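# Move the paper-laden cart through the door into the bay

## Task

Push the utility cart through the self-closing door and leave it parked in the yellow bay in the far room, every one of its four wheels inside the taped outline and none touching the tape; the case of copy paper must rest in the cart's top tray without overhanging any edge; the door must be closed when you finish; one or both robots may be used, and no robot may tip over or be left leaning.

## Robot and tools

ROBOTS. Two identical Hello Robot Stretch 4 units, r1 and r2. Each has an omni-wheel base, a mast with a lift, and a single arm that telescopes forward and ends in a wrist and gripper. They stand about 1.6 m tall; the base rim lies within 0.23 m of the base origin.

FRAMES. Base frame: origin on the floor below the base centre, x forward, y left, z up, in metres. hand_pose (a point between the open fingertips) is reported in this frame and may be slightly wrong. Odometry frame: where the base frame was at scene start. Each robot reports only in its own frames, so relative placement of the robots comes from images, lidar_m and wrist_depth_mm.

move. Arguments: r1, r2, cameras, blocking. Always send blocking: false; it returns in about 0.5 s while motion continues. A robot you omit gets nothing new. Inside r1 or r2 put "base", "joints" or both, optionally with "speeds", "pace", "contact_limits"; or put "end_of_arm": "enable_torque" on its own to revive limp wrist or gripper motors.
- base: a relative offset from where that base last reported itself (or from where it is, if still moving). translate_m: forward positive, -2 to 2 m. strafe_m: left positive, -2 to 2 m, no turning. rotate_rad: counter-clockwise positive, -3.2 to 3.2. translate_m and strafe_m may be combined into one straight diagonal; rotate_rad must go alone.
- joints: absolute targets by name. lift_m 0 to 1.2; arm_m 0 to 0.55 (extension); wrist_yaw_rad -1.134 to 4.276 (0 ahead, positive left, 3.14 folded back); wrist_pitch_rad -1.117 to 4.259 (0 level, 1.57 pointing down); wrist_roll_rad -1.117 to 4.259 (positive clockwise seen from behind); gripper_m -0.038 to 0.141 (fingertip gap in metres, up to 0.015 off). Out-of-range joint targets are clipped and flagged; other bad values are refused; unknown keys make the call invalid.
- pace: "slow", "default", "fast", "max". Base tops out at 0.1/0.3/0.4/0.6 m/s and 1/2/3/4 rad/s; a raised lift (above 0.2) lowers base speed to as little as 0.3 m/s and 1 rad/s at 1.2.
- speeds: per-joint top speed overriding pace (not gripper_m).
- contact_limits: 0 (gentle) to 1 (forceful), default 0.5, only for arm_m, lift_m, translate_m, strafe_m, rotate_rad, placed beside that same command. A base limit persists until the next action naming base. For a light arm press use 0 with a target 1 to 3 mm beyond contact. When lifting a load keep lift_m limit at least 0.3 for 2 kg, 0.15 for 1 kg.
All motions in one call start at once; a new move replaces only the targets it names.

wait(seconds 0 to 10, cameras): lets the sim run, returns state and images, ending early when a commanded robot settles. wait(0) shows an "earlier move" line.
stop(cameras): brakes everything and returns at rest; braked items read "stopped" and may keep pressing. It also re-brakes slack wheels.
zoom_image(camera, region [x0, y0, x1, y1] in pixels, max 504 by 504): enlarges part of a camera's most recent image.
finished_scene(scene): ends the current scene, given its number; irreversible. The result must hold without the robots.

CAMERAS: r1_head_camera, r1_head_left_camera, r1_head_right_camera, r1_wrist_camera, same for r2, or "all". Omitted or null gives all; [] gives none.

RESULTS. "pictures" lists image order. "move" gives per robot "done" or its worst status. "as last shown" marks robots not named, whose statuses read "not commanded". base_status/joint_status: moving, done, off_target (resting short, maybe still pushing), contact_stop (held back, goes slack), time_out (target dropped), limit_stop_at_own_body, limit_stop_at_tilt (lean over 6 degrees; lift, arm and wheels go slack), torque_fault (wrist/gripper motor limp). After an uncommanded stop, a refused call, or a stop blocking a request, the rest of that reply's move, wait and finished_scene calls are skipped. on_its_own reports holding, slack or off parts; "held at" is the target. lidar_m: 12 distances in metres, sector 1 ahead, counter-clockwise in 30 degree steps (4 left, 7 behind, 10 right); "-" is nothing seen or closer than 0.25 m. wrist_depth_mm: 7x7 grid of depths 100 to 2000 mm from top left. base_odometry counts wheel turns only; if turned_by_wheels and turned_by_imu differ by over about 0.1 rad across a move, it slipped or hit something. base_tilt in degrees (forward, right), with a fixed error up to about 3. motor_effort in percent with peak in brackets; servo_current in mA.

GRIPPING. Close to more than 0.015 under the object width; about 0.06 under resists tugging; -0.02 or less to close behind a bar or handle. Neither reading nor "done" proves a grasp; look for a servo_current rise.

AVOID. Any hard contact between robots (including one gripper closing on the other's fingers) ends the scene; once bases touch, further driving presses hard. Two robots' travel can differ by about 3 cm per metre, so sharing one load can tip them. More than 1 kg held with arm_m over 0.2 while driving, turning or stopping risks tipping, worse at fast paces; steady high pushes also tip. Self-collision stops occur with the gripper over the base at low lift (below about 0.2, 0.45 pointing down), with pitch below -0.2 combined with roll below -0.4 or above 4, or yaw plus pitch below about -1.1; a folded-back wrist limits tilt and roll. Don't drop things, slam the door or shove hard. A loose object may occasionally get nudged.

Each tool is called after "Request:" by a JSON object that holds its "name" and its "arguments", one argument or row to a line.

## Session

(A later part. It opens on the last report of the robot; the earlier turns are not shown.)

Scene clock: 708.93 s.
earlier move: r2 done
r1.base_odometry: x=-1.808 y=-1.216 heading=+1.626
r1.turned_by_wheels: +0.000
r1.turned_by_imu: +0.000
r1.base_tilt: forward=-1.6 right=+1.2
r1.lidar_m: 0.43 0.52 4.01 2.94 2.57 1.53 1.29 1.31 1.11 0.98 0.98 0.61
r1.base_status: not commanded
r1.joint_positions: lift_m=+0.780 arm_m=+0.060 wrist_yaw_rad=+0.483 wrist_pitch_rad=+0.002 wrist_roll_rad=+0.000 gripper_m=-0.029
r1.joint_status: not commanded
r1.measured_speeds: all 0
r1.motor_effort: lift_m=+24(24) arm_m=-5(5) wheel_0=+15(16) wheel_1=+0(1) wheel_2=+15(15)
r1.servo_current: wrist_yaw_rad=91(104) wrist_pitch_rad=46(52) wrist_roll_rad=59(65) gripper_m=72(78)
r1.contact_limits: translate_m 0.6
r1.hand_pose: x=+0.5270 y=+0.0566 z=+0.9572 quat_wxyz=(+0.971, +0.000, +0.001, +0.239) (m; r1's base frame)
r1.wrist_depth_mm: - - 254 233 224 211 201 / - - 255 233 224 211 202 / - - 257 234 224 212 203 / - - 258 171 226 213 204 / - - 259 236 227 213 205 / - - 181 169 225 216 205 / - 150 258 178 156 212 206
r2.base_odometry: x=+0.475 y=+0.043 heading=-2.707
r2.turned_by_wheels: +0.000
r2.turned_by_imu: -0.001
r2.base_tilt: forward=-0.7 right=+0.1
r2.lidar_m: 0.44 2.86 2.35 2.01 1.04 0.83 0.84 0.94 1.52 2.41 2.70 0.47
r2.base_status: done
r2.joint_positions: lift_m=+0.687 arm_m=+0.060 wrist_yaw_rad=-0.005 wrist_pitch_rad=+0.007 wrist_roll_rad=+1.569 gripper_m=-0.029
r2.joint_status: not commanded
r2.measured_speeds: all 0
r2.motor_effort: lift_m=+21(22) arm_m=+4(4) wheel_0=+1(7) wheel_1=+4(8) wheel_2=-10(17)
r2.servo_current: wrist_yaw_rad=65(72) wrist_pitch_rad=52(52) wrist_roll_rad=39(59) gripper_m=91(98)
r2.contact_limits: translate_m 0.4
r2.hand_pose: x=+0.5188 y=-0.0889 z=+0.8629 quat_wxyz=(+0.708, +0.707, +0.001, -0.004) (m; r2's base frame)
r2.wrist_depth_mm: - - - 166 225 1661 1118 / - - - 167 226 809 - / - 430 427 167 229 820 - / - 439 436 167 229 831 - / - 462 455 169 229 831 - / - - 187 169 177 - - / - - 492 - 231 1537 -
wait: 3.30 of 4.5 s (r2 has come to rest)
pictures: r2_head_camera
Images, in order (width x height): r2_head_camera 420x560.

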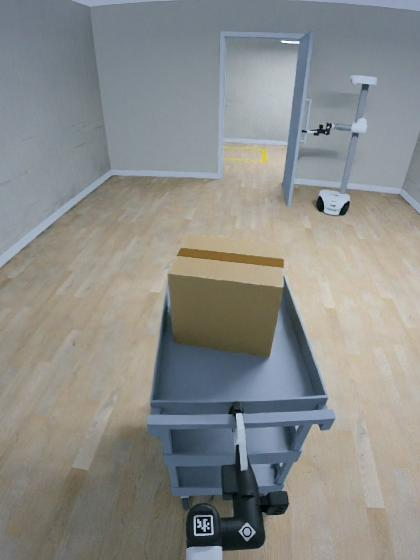

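Request:
{"name": "move", "arguments": {
  "blocking": false,
  "r2": {"base": {"translate_m": 0.2, "strafe_m": 0.07}, "pace": "slow", "contact_limits": {"translate_m": 0.4}},
  "cameras": []
}}

Request:
{"name": "wait", "arguments": {
  "seconds": 4.5,
  "cameras": ["r2_head_camera"]
}}

Scene clock: 718.30 s.
move: r2 moving
r1: as last shown
r1.lidar_m: 0.44 0.53 3.99 2.94 2.57 1.53 1.31 1.32 1.15 0.97 0.97 0.62
r1.motor_effort: lift_m=+24(24) arm_m=-5(5) wheel_0=+16(16) wheel_1=+0(1) wheel_2=+15(15)
r1.servo_current: wrist_yaw_rad=91(98) wrist_pitch_rad=46(46) wrist_roll_rad=33(65) gripper_m=72(72)
r1.contact_limits: translate_m 0.6
r1.wrist_depth_mm: - - 254 233 224 210 201 / - - 256 234 224 213 202 / - - 257 234 225 213 203 / - - 258 172 225 213 203 / - - 258 236 227 213 204 / - - 181 169 225 215 205 / - 150 258 178 156 212 205
r2.base_odometry: x=+0.466 y=+0.033 heading=-2.708
r2.turned_by_wheels: -0.001
r2.turned_by_imu: +0.000
r2.base_tilt: forward=-0.7 right=+0.1
r2.lidar_m: 0.45 2.86 2.33 2.04 1.06 0.86 0.84 0.94 1.53 2.42 2.70 0.47
r2.base_status: translate_m moving; strafe_m moving
r2.joint_positions: lift_m=+0.687 arm_m=+0.060 wrist_yaw_rad=-0.005 wrist_pitch_rad=+0.007 wrist_roll_rad=+1.569 gripper_m=-0.029
r2.joint_status: not commanded
r2.measured_speeds: translate_m=+0.048 strafe_m=+0.018 rotate_rad=-0.002 lift_m=+0.000 arm_m=+0.000 wrist_yaw_rad=+0.000 wrist_pitch_rad=+0.000 wrist_roll_rad=+0.000
r2.motor_effort: lift_m=+21(21) arm_m=+4(4) wheel_0=-2(5) wheel_1=+6(8) wheel_2=-13(16)
r2.servo_current: wrist_yaw_rad=65(65) wrist_pitch_rad=52(52) wrist_roll_rad=46(52) gripper_m=85(91)
r2.contact_limits: translate_m 0.4
r2.hand_pose: x=+0.5188 y=-0.0889 z=+0.8629 quat_wxyz=(+0.708, +0.707, +0.001, -0.004) (m; r2's base frame)
r2.wrist_depth_mm: - - - 166 227 1618 1160 / - - - 167 227 809 - / - 439 424 167 229 831 - / - 439 436 167 229 831 - / - 462 455 169 229 842 - / - - 187 169 178 - - / - - 488 - 232 1537 -
pictures: none
No camera images: "cameras" was empty.

Scene clock: 721.13 s.
earlier move: r2 done
r1.base_odometry: x=-1.808 y=-1.216 heading=+1.626
r1.turned_by_wheels: +0.000
r1.turned_by_imu: +0.000
r1.base_tilt: forward=-1.5 right=+1.2
r1.lidar_m: 0.42 0.54 4.01 2.79 2.57 1.52 1.30 1.29 1.11 0.96 0.98 0.62
r1.base_status: not commanded
r1.joint_positions: lift_m=+0.780 arm_m=+0.060 wrist_yaw_rad=+0.483 wrist_pitch_rad=+0.002 wrist_roll_rad=+0.000 gripper_m=-0.029
r1.joint_status: not commanded
r1.measured_speeds: all 0
r1.motor_effort: lift_m=+24(24) arm_m=-5(5) wheel_0=+15(16) wheel_1=+0(1) wheel_2=+15(15)
r1.servo_current: wrist_yaw_rad=91(111) wrist_pitch_rad=39(52) wrist_roll_rad=52(72) gripper_m=65(72)
r1.contact_limits: translate_m 0.6
r1.hand_pose: x=+0.5270 y=+0.0566 z=+0.9572 quat_wxyz=(+0.971, +0.000, +0.001, +0.239) (m; r1's base frame)
r1.wrist_depth_mm: - - 255 233 224 211 201 / - - 256 232 225 212 203 / - - 258 233 225 213 202 / - - 258 172 226 212 204 / - - 259 234 226 213 204 / - - 181 169 226 216 204 / - 150 258 178 155 213 206
r2.base_odometry: x=+0.323 y=-0.105 heading=-2.707
r2.turned_by_wheels: +0.000
r2.turned_by_imu: +0.000
r2.base_tilt: forward=-0.7 right=+0.0
r2.lidar_m: 0.45 2.73 2.24 2.24 1.29 1.04 1.02 1.16 1.85 2.51 2.79 0.48
r2.base_status: done
r2.joint_positions: lift_m=+0.687 arm_m=+0.060 wrist_yaw_rad=-0.005 wrist_pitch_rad=+0.007 wrist_roll_rad=+1.569 gripper_m=-0.029
r2.joint_status: not commanded
r2.measured_speeds: all 0
r2.motor_effort: lift_m=+21(22) arm_m=+4(4) wheel_0=+1(6) wheel_1=+5(8) wheel_2=-9(16)
r2.servo_current: wrist_yaw_rad=59(72) wrist_pitch_rad=46(59) wrist_roll_rad=46(59) gripper_m=85(98)
r2.contact_limits: translate_m 0.4
r2.hand_pose: x=+0.5188 y=-0.0889 z=+0.8629 quat_wxyz=(+0.708, +0.707, +0.001, -0.004) (m; r2's base frame)
r2.wrist_depth_mm: - - - 156 213 1661 - / - - - 158 218 798 - / - 415 421 161 220 820 - / - 442 439 164 224 831 - / - 473 462 167 228 - - / - - 186 169 178 - - / - - - - 236 1499 480
wait: 2.83 of 4.5 s (r2 has come to rest)
pictures: r2_head_camera
Images, in order (width x height): r2_head_camera 420x560.

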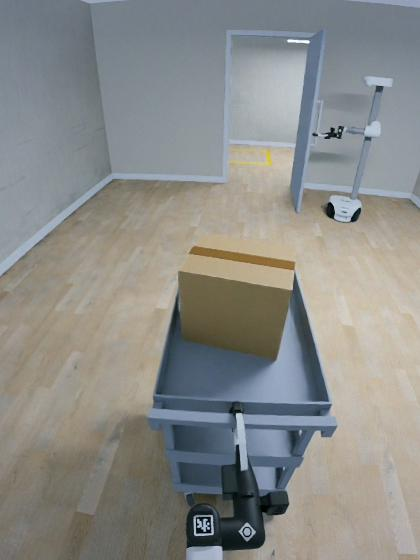

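Request:
{"name": "move", "arguments": {
  "blocking": false,
  "r2": {"base": {"translate_m": 0.2, "strafe_m": 0.02}, "pace": "slow", "contact_limits": {"translate_m": 0.4}},
  "cameras": []
}}

Request:
{"name": "wait", "arguments": {
  "seconds": 4.5,
  "cameras": ["r2_head_camera"]
}}

Scene clock: 729.27 s.
move: r2 moving
r1: as last shown
r1.lidar_m: 0.44 0.53 3.98 2.77 2.57 1.50 1.31 1.30 1.10 0.97 0.97 0.61
r1.motor_effort: lift_m=+24(24) arm_m=-5(5) wheel_0=+16(16) wheel_1=+0(0) wheel_2=+15(15)
r1.servo_current: wrist_yaw_rad=104(104) wrist_pitch_rad=46(46) wrist_roll_rad=39(59) gripper_m=59(72)
r1.contact_limits: translate_m 0.6
r1.wrist_depth_mm: - - 255 234 224 211 201 / - - 256 232 224 213 202 / - - 256 233 225 212 202 / - - 258 172 225 213 204 / - - 259 234 227 212 204 / - - 181 169 226 214 204 / - 150 259 177 156 213 205
r2.base_odometry: x=+0.313 y=-0.111 heading=-2.707
r2.turned_by_wheels: +0.000
r2.turned_by_imu: +0.000
r2.base_tilt: forward=-0.7 right=+0.1
r2.lidar_m: 0.45 2.75 2.24 2.22 1.30 1.02 1.02 1.16 1.82 2.51 2.82 0.49
r2.base_status: translate_m moving; strafe_m moving
r2.joint_positions: lift_m=+0.687 arm_m=+0.060 wrist_yaw_rad=-0.005 wrist_pitch_rad=+0.007 wrist_roll_rad=+1.569 gripper_m=-0.029
r2.joint_status: not commanded
r2.measured_speeds: translate_m=+0.048 strafe_m=+0.005 rotate_rad=+0.000 lift_m=+0.000 arm_m=+0.000 wrist_yaw_rad=+0.000 wrist_pitch_rad=+0.000 wrist_roll_rad=+0.000
r2.motor_effort: lift_m=+21(21) arm_m=+4(4) wheel_0=+4(6) wheel_1=+6(9) wheel_2=-14(14)
r2.servo_current: wrist_yaw_rad=52(52) wrist_pitch_rad=46(52) wrist_roll_rad=46(65) gripper_m=85(91)
r2.contact_limits: translate_m 0.4
r2.hand_pose: x=+0.5188 y=-0.0889 z=+0.8629 quat_wxyz=(+0.708, +0.707, +0.001, -0.004) (m; r2's base frame)
r2.wrist_depth_mm: - - - 155 213 1618 - / - - - 158 216 750 - / - 421 418 160 220 809 - / - 439 442 163 224 831 - / - 473 462 166 227 - - / - - 186 168 178 - - / - - - - 235 1576 477
pictures: none
No camera images: "cameras" was empty.

Scene clock: 732.07 s.
earlier move: r2 done
r1.base_odometry: x=-1.808 y=-1.216 heading=+1.626
r1.turned_by_wheels: +0.000
r1.turned_by_imu: +0.000
r1.base_tilt: forward=-1.5 right=+1.2
r1.lidar_m: 0.45 0.53 2.77 2.63 2.60 1.52 1.31 1.31 1.13 0.98 0.98 0.60
r1.base_status: not commanded
r1.joint_positions: lift_m=+0.780 arm_m=+0.060 wrist_yaw_rad=+0.483 wrist_pitch_rad=+0.002 wrist_roll_rad=+0.000 gripper_m=-0.029
r1.joint_status: not commanded
r1.measured_speeds: all 0
r1.motor_effort: lift_m=+24(24) arm_m=-5(5) wheel_0=+15(16) wheel_1=+0(1) wheel_2=+15(15)
r1.servo_current: wrist_yaw_rad=85(111) wrist_pitch_rad=46(46) wrist_roll_rad=59(65) gripper_m=72(72)
r1.contact_limits: translate_m 0.6
r1.hand_pose: x=+0.5270 y=+0.0566 z=+0.9572 quat_wxyz=(+0.971, +0.000, +0.001, +0.239) (m; r1's base frame)
r1.wrist_depth_mm: - - 255 234 224 211 200 / - - 256 233 224 213 202 / - - 256 233 225 211 203 / - - 258 172 225 213 204 / - - 259 236 227 213 204 / - - 182 169 225 215 204 / - 150 258 177 155 212 206
r2.base_odometry: x=+0.151 y=-0.207 heading=-2.706
r2.turned_by_wheels: +0.001
r2.turned_by_imu: +0.002
r2.base_tilt: forward=-0.7 right=+0.1
r2.lidar_m: 0.44 0.52 2.16 2.17 1.50 1.21 1.23 1.36 2.18 2.56 2.90 0.45
r2.base_status: done
r2.joint_positions: lift_m=+0.687 arm_m=+0.060 wrist_yaw_rad=+0.001 wrist_pitch_rad=+0.007 wrist_roll_rad=+1.569 gripper_m=-0.029
r2.joint_status: not commanded
r2.measured_speeds: all 0
r2.motor_effort: lift_m=+21(22) arm_m=+4(4) wheel_0=+8(12) wheel_1=+7(9) wheel_2=-4(15)
r2.servo_current: wrist_yaw_rad=52(52) wrist_pitch_rad=46(52) wrist_roll_rad=52(65) gripper_m=91(98)
r2.contact_limits: translate_m 0.4
r2.hand_pose: x=+0.5193 y=-0.0872 z=+0.8629 quat_wxyz=(+0.708, +0.707, +0.003, -0.002) (m; r2's base frame)
r2.wrist_depth_mm: - - - 148 205 1430 - / - - 554 152 211 768 - / - 413 415 155 215 809 - / - 442 439 160 220 820 - / - 484 469 164 228 - - / - - 186 168 179 - - / - - - - 239 1708 480
wait: 2.80 of 4.5 s (r2 has come to rest)
pictures: r2_head_camera
Images, in order (width x height): r2_head_camera 420x560.

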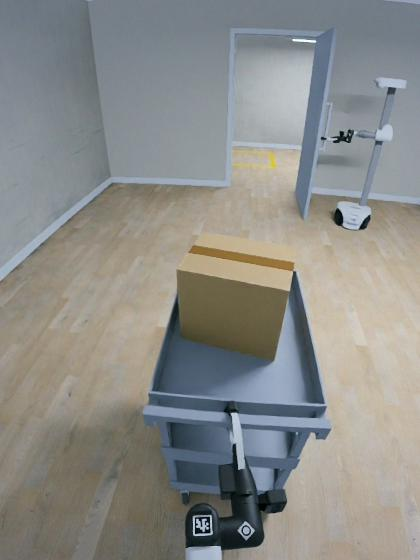

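Request:
{"name": "move", "arguments": {
  "blocking": false,
  "r2": {"base": {"translate_m": 0.207, "strafe_m": 0.035}, "pace": "slow", "contact_limits": {"translate_m": 0.4}},
  "cameras": []
}}

Request:
{"name": "wait", "arguments": {
  "seconds": 4.5,
  "cameras": ["r2_head_camera"]
}}

Scene clock: 743.80 s.
move: r2 moving
r1: as last shown
r1.base_tilt: forward=-1.6 right=+1.2
r1.lidar_m: 0.43 0.52 2.77 2.62 2.58 1.53 1.30 1.30 1.10 0.97 0.97 0.59
r1.motor_effort: lift_m=+24(24) arm_m=-5(5) wheel_0=+16(16) wheel_1=+0(0) wheel_2=+15(15)
r1.servo_current: wrist_yaw_rad=104(111) wrist_pitch_rad=39(46) wrist_roll_rad=46(52) gripper_m=72(72)
r1.contact_limits: translate_m 0.6
r1.wrist_depth_mm: - - 254 234 224 210 201 / - - 255 233 224 213 202 / - - 257 233 225 212 202 / - - 258 172 225 213 203 / - - 259 236 227 213 204 / - - 181 169 225 215 205 / - 150 259 177 155 212 205
r2.base_odometry: x=+0.140 y=-0.214 heading=-2.706
r2.turned_by_wheels: +0.000
r2.turned_by_imu: +0.001
r2.base_tilt: forward=-0.7 right=+0.0
r2.lidar_m: 0.46 0.54 2.16 2.16 1.54 1.24 1.21 1.39 2.17 2.56 2.86 0.46
r2.base_status: translate_m moving; strafe_m moving
r2.joint_positions: lift_m=+0.687 arm_m=+0.060 wrist_yaw_rad=+0.001 wrist_pitch_rad=+0.007 wrist_roll_rad=+1.569 gripper_m=-0.029
r2.joint_status: not commanded
r2.measured_speeds: translate_m=+0.049 strafe_m=+0.008 rotate_rad=+0.001 lift_m=+0.000 arm_m=+0.000 wrist_yaw_rad=+0.000 wrist_pitch_rad=+0.000 wrist_roll_rad=+0.000
r2.motor_effort: lift_m=+21(22) arm_m=+3(4) wheel_0=+12(12) wheel_1=+7(11) wheel_2=-10(11)
r2.servo_current: wrist_yaw_rad=39(52) wrist_pitch_rad=52(52) wrist_roll_rad=39(52) gripper_m=91(91)
r2.contact_limits: translate_m 0.4
r2.hand_pose: x=+0.5193 y=-0.0872 z=+0.8629 quat_wxyz=(+0.708, +0.707, +0.003, -0.002) (m; r2's base frame)
r2.wrist_depth_mm: - - - 148 204 1430 - / - - 554 152 210 759 - / - 415 415 155 215 809 - / - 442 439 159 221 820 - / - 484 473 164 228 - - / - - 186 168 179 - - / - - - - 239 1708 488
pictures: none
No camera images: "cameras" was empty.

Scene clock: 746.67 s.
earlier move: r2 done
r1.base_odometry: x=-1.808 y=-1.216 heading=+1.626
r1.turned_by_wheels: +0.000
r1.turned_by_imu: +0.000
r1.base_tilt: forward=-1.6 right=+1.2
r1.lidar_m: 0.44 0.53 2.56 2.52 2.55 1.51 1.30 1.30 1.13 0.97 0.96 0.62
r1.base_status: not commanded
r1.joint_positions: lift_m=+0.780 arm_m=+0.060 wrist_yaw_rad=+0.483 wrist_pitch_rad=+0.002 wrist_roll_rad=+0.000 gripper_m=-0.029
r1.joint_status: not commanded
r1.measured_speeds: all 0
r1.motor_effort: lift_m=+24(24) arm_m=-5(5) wheel_0=+15(16) wheel_1=+0(0) wheel_2=+15(15)
r1.servo_current: wrist_yaw_rad=78(111) wrist_pitch_rad=39(46) wrist_roll_rad=52(65) gripper_m=65(72)
r1.contact_limits: translate_m 0.6
r1.hand_pose: x=+0.5270 y=+0.0566 z=+0.9572 quat_wxyz=(+0.971, +0.000, +0.001, +0.239) (m; r1's base frame)
r1.wrist_depth_mm: - - 255 233 224 210 201 / - - 257 232 224 213 202 / - - 257 234 226 212 203 / - - 259 172 226 213 204 / - - 260 235 226 213 204 / - - 181 169 226 216 204 / - 150 259 177 155 213 206
r2.base_odometry: x=-0.022 y=-0.326 heading=-2.706
r2.turned_by_wheels: +0.000
r2.turned_by_imu: +0.001
r2.base_tilt: forward=-0.7 right=+0.0
r2.lidar_m: 0.45 0.52 2.11 2.05 1.73 1.41 1.41 1.56 2.53 2.62 2.94 0.47
r2.base_status: done
r2.joint_positions: lift_m=+0.687 arm_m=+0.060 wrist_yaw_rad=+0.001 wrist_pitch_rad=+0.007 wrist_roll_rad=+1.569 gripper_m=-0.029
r2.joint_status: not commanded
r2.measured_speeds: all 0
r2.motor_effort: lift_m=+21(22) arm_m=+4(4) wheel_0=+4(12) wheel_1=+6(11) wheel_2=-7(13)
r2.servo_current: wrist_yaw_rad=46(59) wrist_pitch_rad=52(52) wrist_roll_rad=39(65) gripper_m=91(98)
r2.contact_limits: translate_m 0.4
r2.hand_pose: x=+0.5193 y=-0.0872 z=+0.8629 quat_wxyz=(+0.708, +0.707, +0.003, -0.002) (m; r2's base frame)
r2.wrist_depth_mm: - - - 147 204 1537 - / - - 521 152 211 - - / - 415 415 155 214 798 - / - 442 442 160 221 831 - / - 484 469 164 228 - - / - - 186 168 178 - - / - - - - 239 1576 480
wait: 2.87 of 4.5 s (r2 has come to rest)
pictures: r2_head_camera
Images, in order (width x height): r2_head_camera 420x560.

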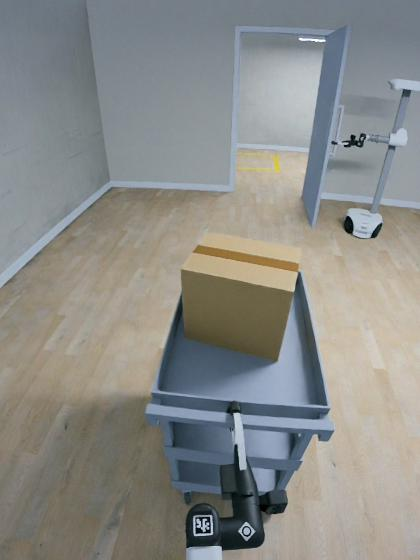

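Request:
{"name": "zoom_image", "arguments": {
  "camera": "r2_head_camera",
  "region": [200, 120, 360, 250]
}}

Scaled by 3.150 from the camera's 420x560 image, which has a finer 1200x1600 frame.

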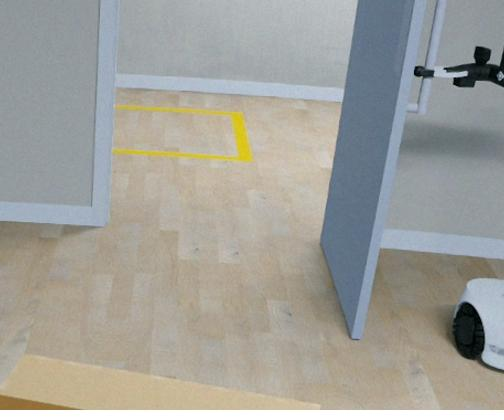

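Request:
{"name": "move", "arguments": {
  "blocking": false,
  "r2": {"base": {"strafe_m": 0.08}, "pace": "slow", "contact_limits": {"strafe_m": 0.4}},
  "cameras": []
}}

Request:
{"name": "wait", "arguments": {
  "seconds": 3,
  "cameras": []
}}

Scene clock: 805.10 s.
move: r2 moving
r1: as last shown
r1.base_tilt: forward=-1.5 right=+1.2
r1.lidar_m: 0.45 0.50 2.57 2.50 2.58 1.53 1.30 1.32 1.13 0.96 0.97 0.62
r1.servo_current: wrist_yaw_rad=98(104) wrist_pitch_rad=46(46) wrist_roll_rad=39(65) gripper_m=72(72)
r1.contact_limits: translate_m 0.6
r1.wrist_depth_mm: - - 255 233 224 209 201 / - - 257 233 225 213 202 / - - 257 233 226 211 203 / - - 258 172 226 213 203 / - - 260 235 228 213 204 / - - 181 169 225 216 204 / - 150 259 178 155 212 206
r2.base_odometry: x=-0.016 y=-0.339 heading=-2.707
r2.turned_by_wheels: +0.000
r2.turned_by_imu: +0.000
r2.base_tilt: forward=-0.6 right=+0.1
r2.lidar_m: 0.45 2.56 2.06 2.08 1.75 1.43 1.42 1.58 2.52 2.66 2.96 0.47
r2.base_status: strafe_m moving
r2.joint_positions: lift_m=+0.687 arm_m=+0.060 wrist_yaw_rad=-0.003 wrist_pitch_rad=+0.007 wrist_roll_rad=+1.569 gripper_m=-0.029
r2.joint_status: not commanded
r2.measured_speeds: translate_m=+0.000 strafe_m=+0.056 rotate_rad=+0.000 lift_m=+0.000 arm_m=+0.000 wrist_yaw_rad=-0.015 wrist_pitch_rad=+0.000 wrist_roll_rad=+0.000
r2.motor_effort: lift_m=+21(22) arm_m=+4(4) wheel_0=-11(11) wheel_1=+7(8) wheel_2=+0(6)
r2.servo_current: wrist_yaw_rad=46(59) wrist_pitch_rad=46(59) wrist_roll_rad=39(52) gripper_m=91(91)
r2.contact_limits: strafe_m 0.4
r2.hand_pose: x=+0.5190 y=-0.0884 z=+0.8629 quat_wxyz=(+0.708, +0.707, +0.001, -0.004) (m; r2's base frame)
r2.wrist_depth_mm: - - - 150 206 1464 - / - - 539 153 211 788 - / - 415 418 157 217 820 - / - 445 442 160 223 831 - / - 484 473 166 229 - - / - - 186 170 179 - - / - - - - 239 1618 484
pictures: none
No camera images: "cameras" was empty.

Scene clock: 806.53 s.
earlier move: r2 done
r1.base_odometry: x=-1.808 y=-1.216 heading=+1.626
r1.turned_by_wheels: +0.000
r1.turned_by_imu: +0.000
r1.base_tilt: forward=-1.6 right=+1.2
r1.lidar_m: 0.45 0.53 2.61 2.54 2.58 1.55 1.31 1.30 1.14 0.99 0.96 0.60
r1.base_status: not commanded
r1.joint_positions: lift_m=+0.780 arm_m=+0.060 wrist_yaw_rad=+0.483 wrist_pitch_rad=+0.002 wrist_roll_rad=+0.000 gripper_m=-0.029
r1.joint_status: not commanded
r1.measured_speeds: all 0
r1.motor_effort: lift_m=+24(24) arm_m=-5(5) wheel_0=+15(16) wheel_1=+0(1) wheel_2=+15(15)
r1.servo_current: wrist_yaw_rad=98(111) wrist_pitch_rad=39(52) wrist_roll_rad=52(72) gripper_m=65(72)
r1.contact_limits: translate_m 0.6
r1.hand_pose: x=+0.5270 y=+0.0566 z=+0.9572 quat_wxyz=(+0.971, +0.000, +0.001, +0.239) (m; r1's base frame)
r1.wrist_depth_mm: - - 255 234 224 211 201 / - - 256 235 224 212 203 / - - 257 234 226 212 204 / - - 257 171 227 213 204 / - - 259 235 226 213 204 / - - 181 169 225 215 204 / - 150 259 178 155 212 204
r2.base_odometry: x=+0.012 y=-0.398 heading=-2.707
r2.turned_by_wheels: +0.000
r2.turned_by_imu: +0.000
r2.base_tilt: forward=-0.7 right=+0.1
r2.lidar_m: 0.47 2.48 2.01 2.01 1.71 1.41 1.40 1.57 2.49 2.70 3.03 0.43
r2.base_status: done
r2.joint_positions: lift_m=+0.687 arm_m=+0.060 wrist_yaw_rad=-0.004 wrist_pitch_rad=+0.007 wrist_roll_rad=+1.569 gripper_m=-0.029
r2.joint_status: not commanded
r2.measured_speeds: all 0
r2.motor_effort: lift_m=+21(22) arm_m=+4(4) wheel_0=-8(17) wheel_1=+2(8) wheel_2=+0(6)
r2.servo_current: wrist_yaw_rad=52(59) wrist_pitch_rad=52(59) wrist_roll_rad=52(59) gripper_m=85(98)
r2.contact_limits: strafe_m 0.4
r2.hand_pose: x=+0.5189 y=-0.0887 z=+0.8629 quat_wxyz=(+0.708, +0.707, +0.001, -0.004) (m; r2's base frame)
r2.wrist_depth_mm: - - - 137 191 - - / - 392 394 143 200 - - / - 415 418 148 208 - - / - 466 449 155 216 - - / - - 492 161 226 - - / - - 187 168 178 1576 508 / - - - - 246 1576 459
wait: 1.43 of 3 s (r2 has come to rest)
pictures: none
No camera images: "cameras" was empty.

Request:
{"name": "move", "arguments": {
  "blocking": false,
  "r2": {"base": {"translate_m": 0.245, "strafe_m": -0.05}, "pace": "slow", "contact_limits": {"translate_m": 0.4}},
  "cameras": []
}}

Request:
{"name": "wait", "arguments": {
  "seconds": 4.5,
  "cameras": ["r2_head_camera"]
}}

Scene clock: 811.43 s.
move: r2 moving
r1: as last shown
r1.lidar_m: 0.46 0.51 2.57 2.52 2.57 1.52 1.30 1.30 1.14 0.98 0.98 0.58
r1.motor_effort: lift_m=+24(24) arm_m=-5(5) wheel_0=+16(16) wheel_1=+0(0) wheel_2=+15(15)
r1.servo_current: wrist_yaw_rad=91(98) wrist_pitch_rad=46(46) wrist_roll_rad=46(59) gripper_m=72(72)
r1.contact_limits: translate_m 0.6
r1.wrist_depth_mm: - - 255 232 224 210 202 / - - 255 233 224 212 202 / - - 257 233 224 212 203 / - - 258 171 227 213 204 / - - 260 236 228 213 205 / - - 181 169 225 216 204 / - 150 259 178 155 212 206
r2.base_odometry: x=+0.000 y=-0.401 heading=-2.706
r2.turned_by_wheels: +0.000
r2.turned_by_imu: +0.001
r2.base_tilt: forward=-0.7 right=+0.1
r2.lidar_m: 0.49 2.49 1.99 1.99 1.73 1.42 1.42 1.59 2.54 2.72 3.00 0.46
r2.base_status: translate_m moving; strafe_m moving
r2.joint_positions: lift_m=+0.687 arm_m=+0.060 wrist_yaw_rad=-0.004 wrist_pitch_rad=+0.007 wrist_roll_rad=+1.569 gripper_m=-0.029
r2.joint_status: not commanded
r2.measured_speeds: translate_m=+0.050 strafe_m=-0.010 rotate_rad=+0.005 lift_m=+0.000 arm_m=+0.000 wrist_yaw_rad=+0.015 wrist_pitch_rad=+0.000 wrist_roll_rad=+0.000
r2.motor_effort: lift_m=+21(22) arm_m=+4(4) wheel_0=+9(11) wheel_1=+6(8) wheel_2=-15(15)
r2.servo_current: wrist_yaw_rad=52(65) wrist_pitch_rad=52(52) wrist_roll_rad=39(52) gripper_m=85(91)
r2.contact_limits: translate_m 0.4
r2.hand_pose: x=+0.5189 y=-0.0885 z=+0.8629 quat_wxyz=(+0.708, +0.707, +0.001, -0.004) (m; r2's base frame)
r2.wrist_depth_mm: - - - 134 189 - - / - 392 392 139 196 732 - / - 413 415 144 207 - - / - 462 445 152 215 - - / - - 488 158 224 - - / - - 186 166 178 1618 504 / - - - - 246 1576 459
pictures: none
No camera images: "cameras" was empty.

Scene clock: 814.70 s.
earlier move: r2 done
r1.base_odometry: x=-1.808 y=-1.216 heading=+1.626
r1.turned_by_wheels: +0.000
r1.turned_by_imu: +0.000
r1.base_tilt: forward=-1.6 right=+1.2
r1.lidar_m: 0.43 0.52 2.33 2.44 2.57 1.52 1.32 1.30 1.12 0.96 0.98 0.62
r1.base_status: not commanded
r1.joint_positions: lift_m=+0.780 arm_m=+0.060 wrist_yaw_rad=+0.483 wrist_pitch_rad=+0.002 wrist_roll_rad=+0.000 gripper_m=-0.029
r1.joint_status: not commanded
r1.measured_speeds: all 0
r1.motor_effort: lift_m=+24(24) arm_m=-5(5) wheel_0=+15(16) wheel_1=+0(0) wheel_2=+15(15)
r1.servo_current: wrist_yaw_rad=85(104) wrist_pitch_rad=39(46) wrist_roll_rad=65(65) gripper_m=65(72)
r1.contact_limits: translate_m 0.6
r1.hand_pose: x=+0.5270 y=+0.0566 z=+0.9572 quat_wxyz=(+0.971, +0.000, +0.001, +0.239) (m; r1's base frame)
r1.wrist_depth_mm: - - 256 232 224 211 201 / - - 255 233 225 213 202 / - - 256 233 226 212 203 / - - 258 172 226 213 203 / - - 258 235 226 213 205 / - - 181 169 224 215 205 / - 150 259 177 155 213 206
r2.base_odometry: x=-0.231 y=-0.456 heading=-2.706
r2.turned_by_wheels: +0.000
r2.turned_by_imu: +0.003
r2.base_tilt: forward=-0.7 right=+0.0
r2.lidar_m: 0.46 0.53 2.00 2.01 2.02 1.64 1.66 1.84 2.74 2.71 3.02 0.47
r2.base_status: done
r2.joint_positions: lift_m=+0.687 arm_m=+0.060 wrist_yaw_rad=+0.003 wrist_pitch_rad=+0.007 wrist_roll_rad=+1.569 gripper_m=-0.029
r2.joint_status: not commanded
r2.measured_speeds: all 0
r2.motor_effort: lift_m=+21(22) arm_m=+4(4) wheel_0=+10(16) wheel_1=+5(9) wheel_2=-5(15)
r2.servo_current: wrist_yaw_rad=52(65) wrist_pitch_rad=46(59) wrist_roll_rad=52(65) gripper_m=85(91)
r2.contact_limits: translate_m 0.4
r2.hand_pose: x=+0.5195 y=-0.0865 z=+0.8629 quat_wxyz=(+0.708, +0.707, +0.004, -0.001) (m; r2's base frame)
r2.wrist_depth_mm: - - - 145 202 759 - / - 564 421 149 207 - - / - 413 415 153 213 798 - / - 449 445 158 220 820 - / - 488 477 164 228 - - / - - 185 169 179 1576 - / - - - - 240 1537 469
wait: 3.27 of 4.5 s (r2 has come to rest)
pictures: r2_head_camera
Images, in order (width x height): r2_head_camera 420x560.

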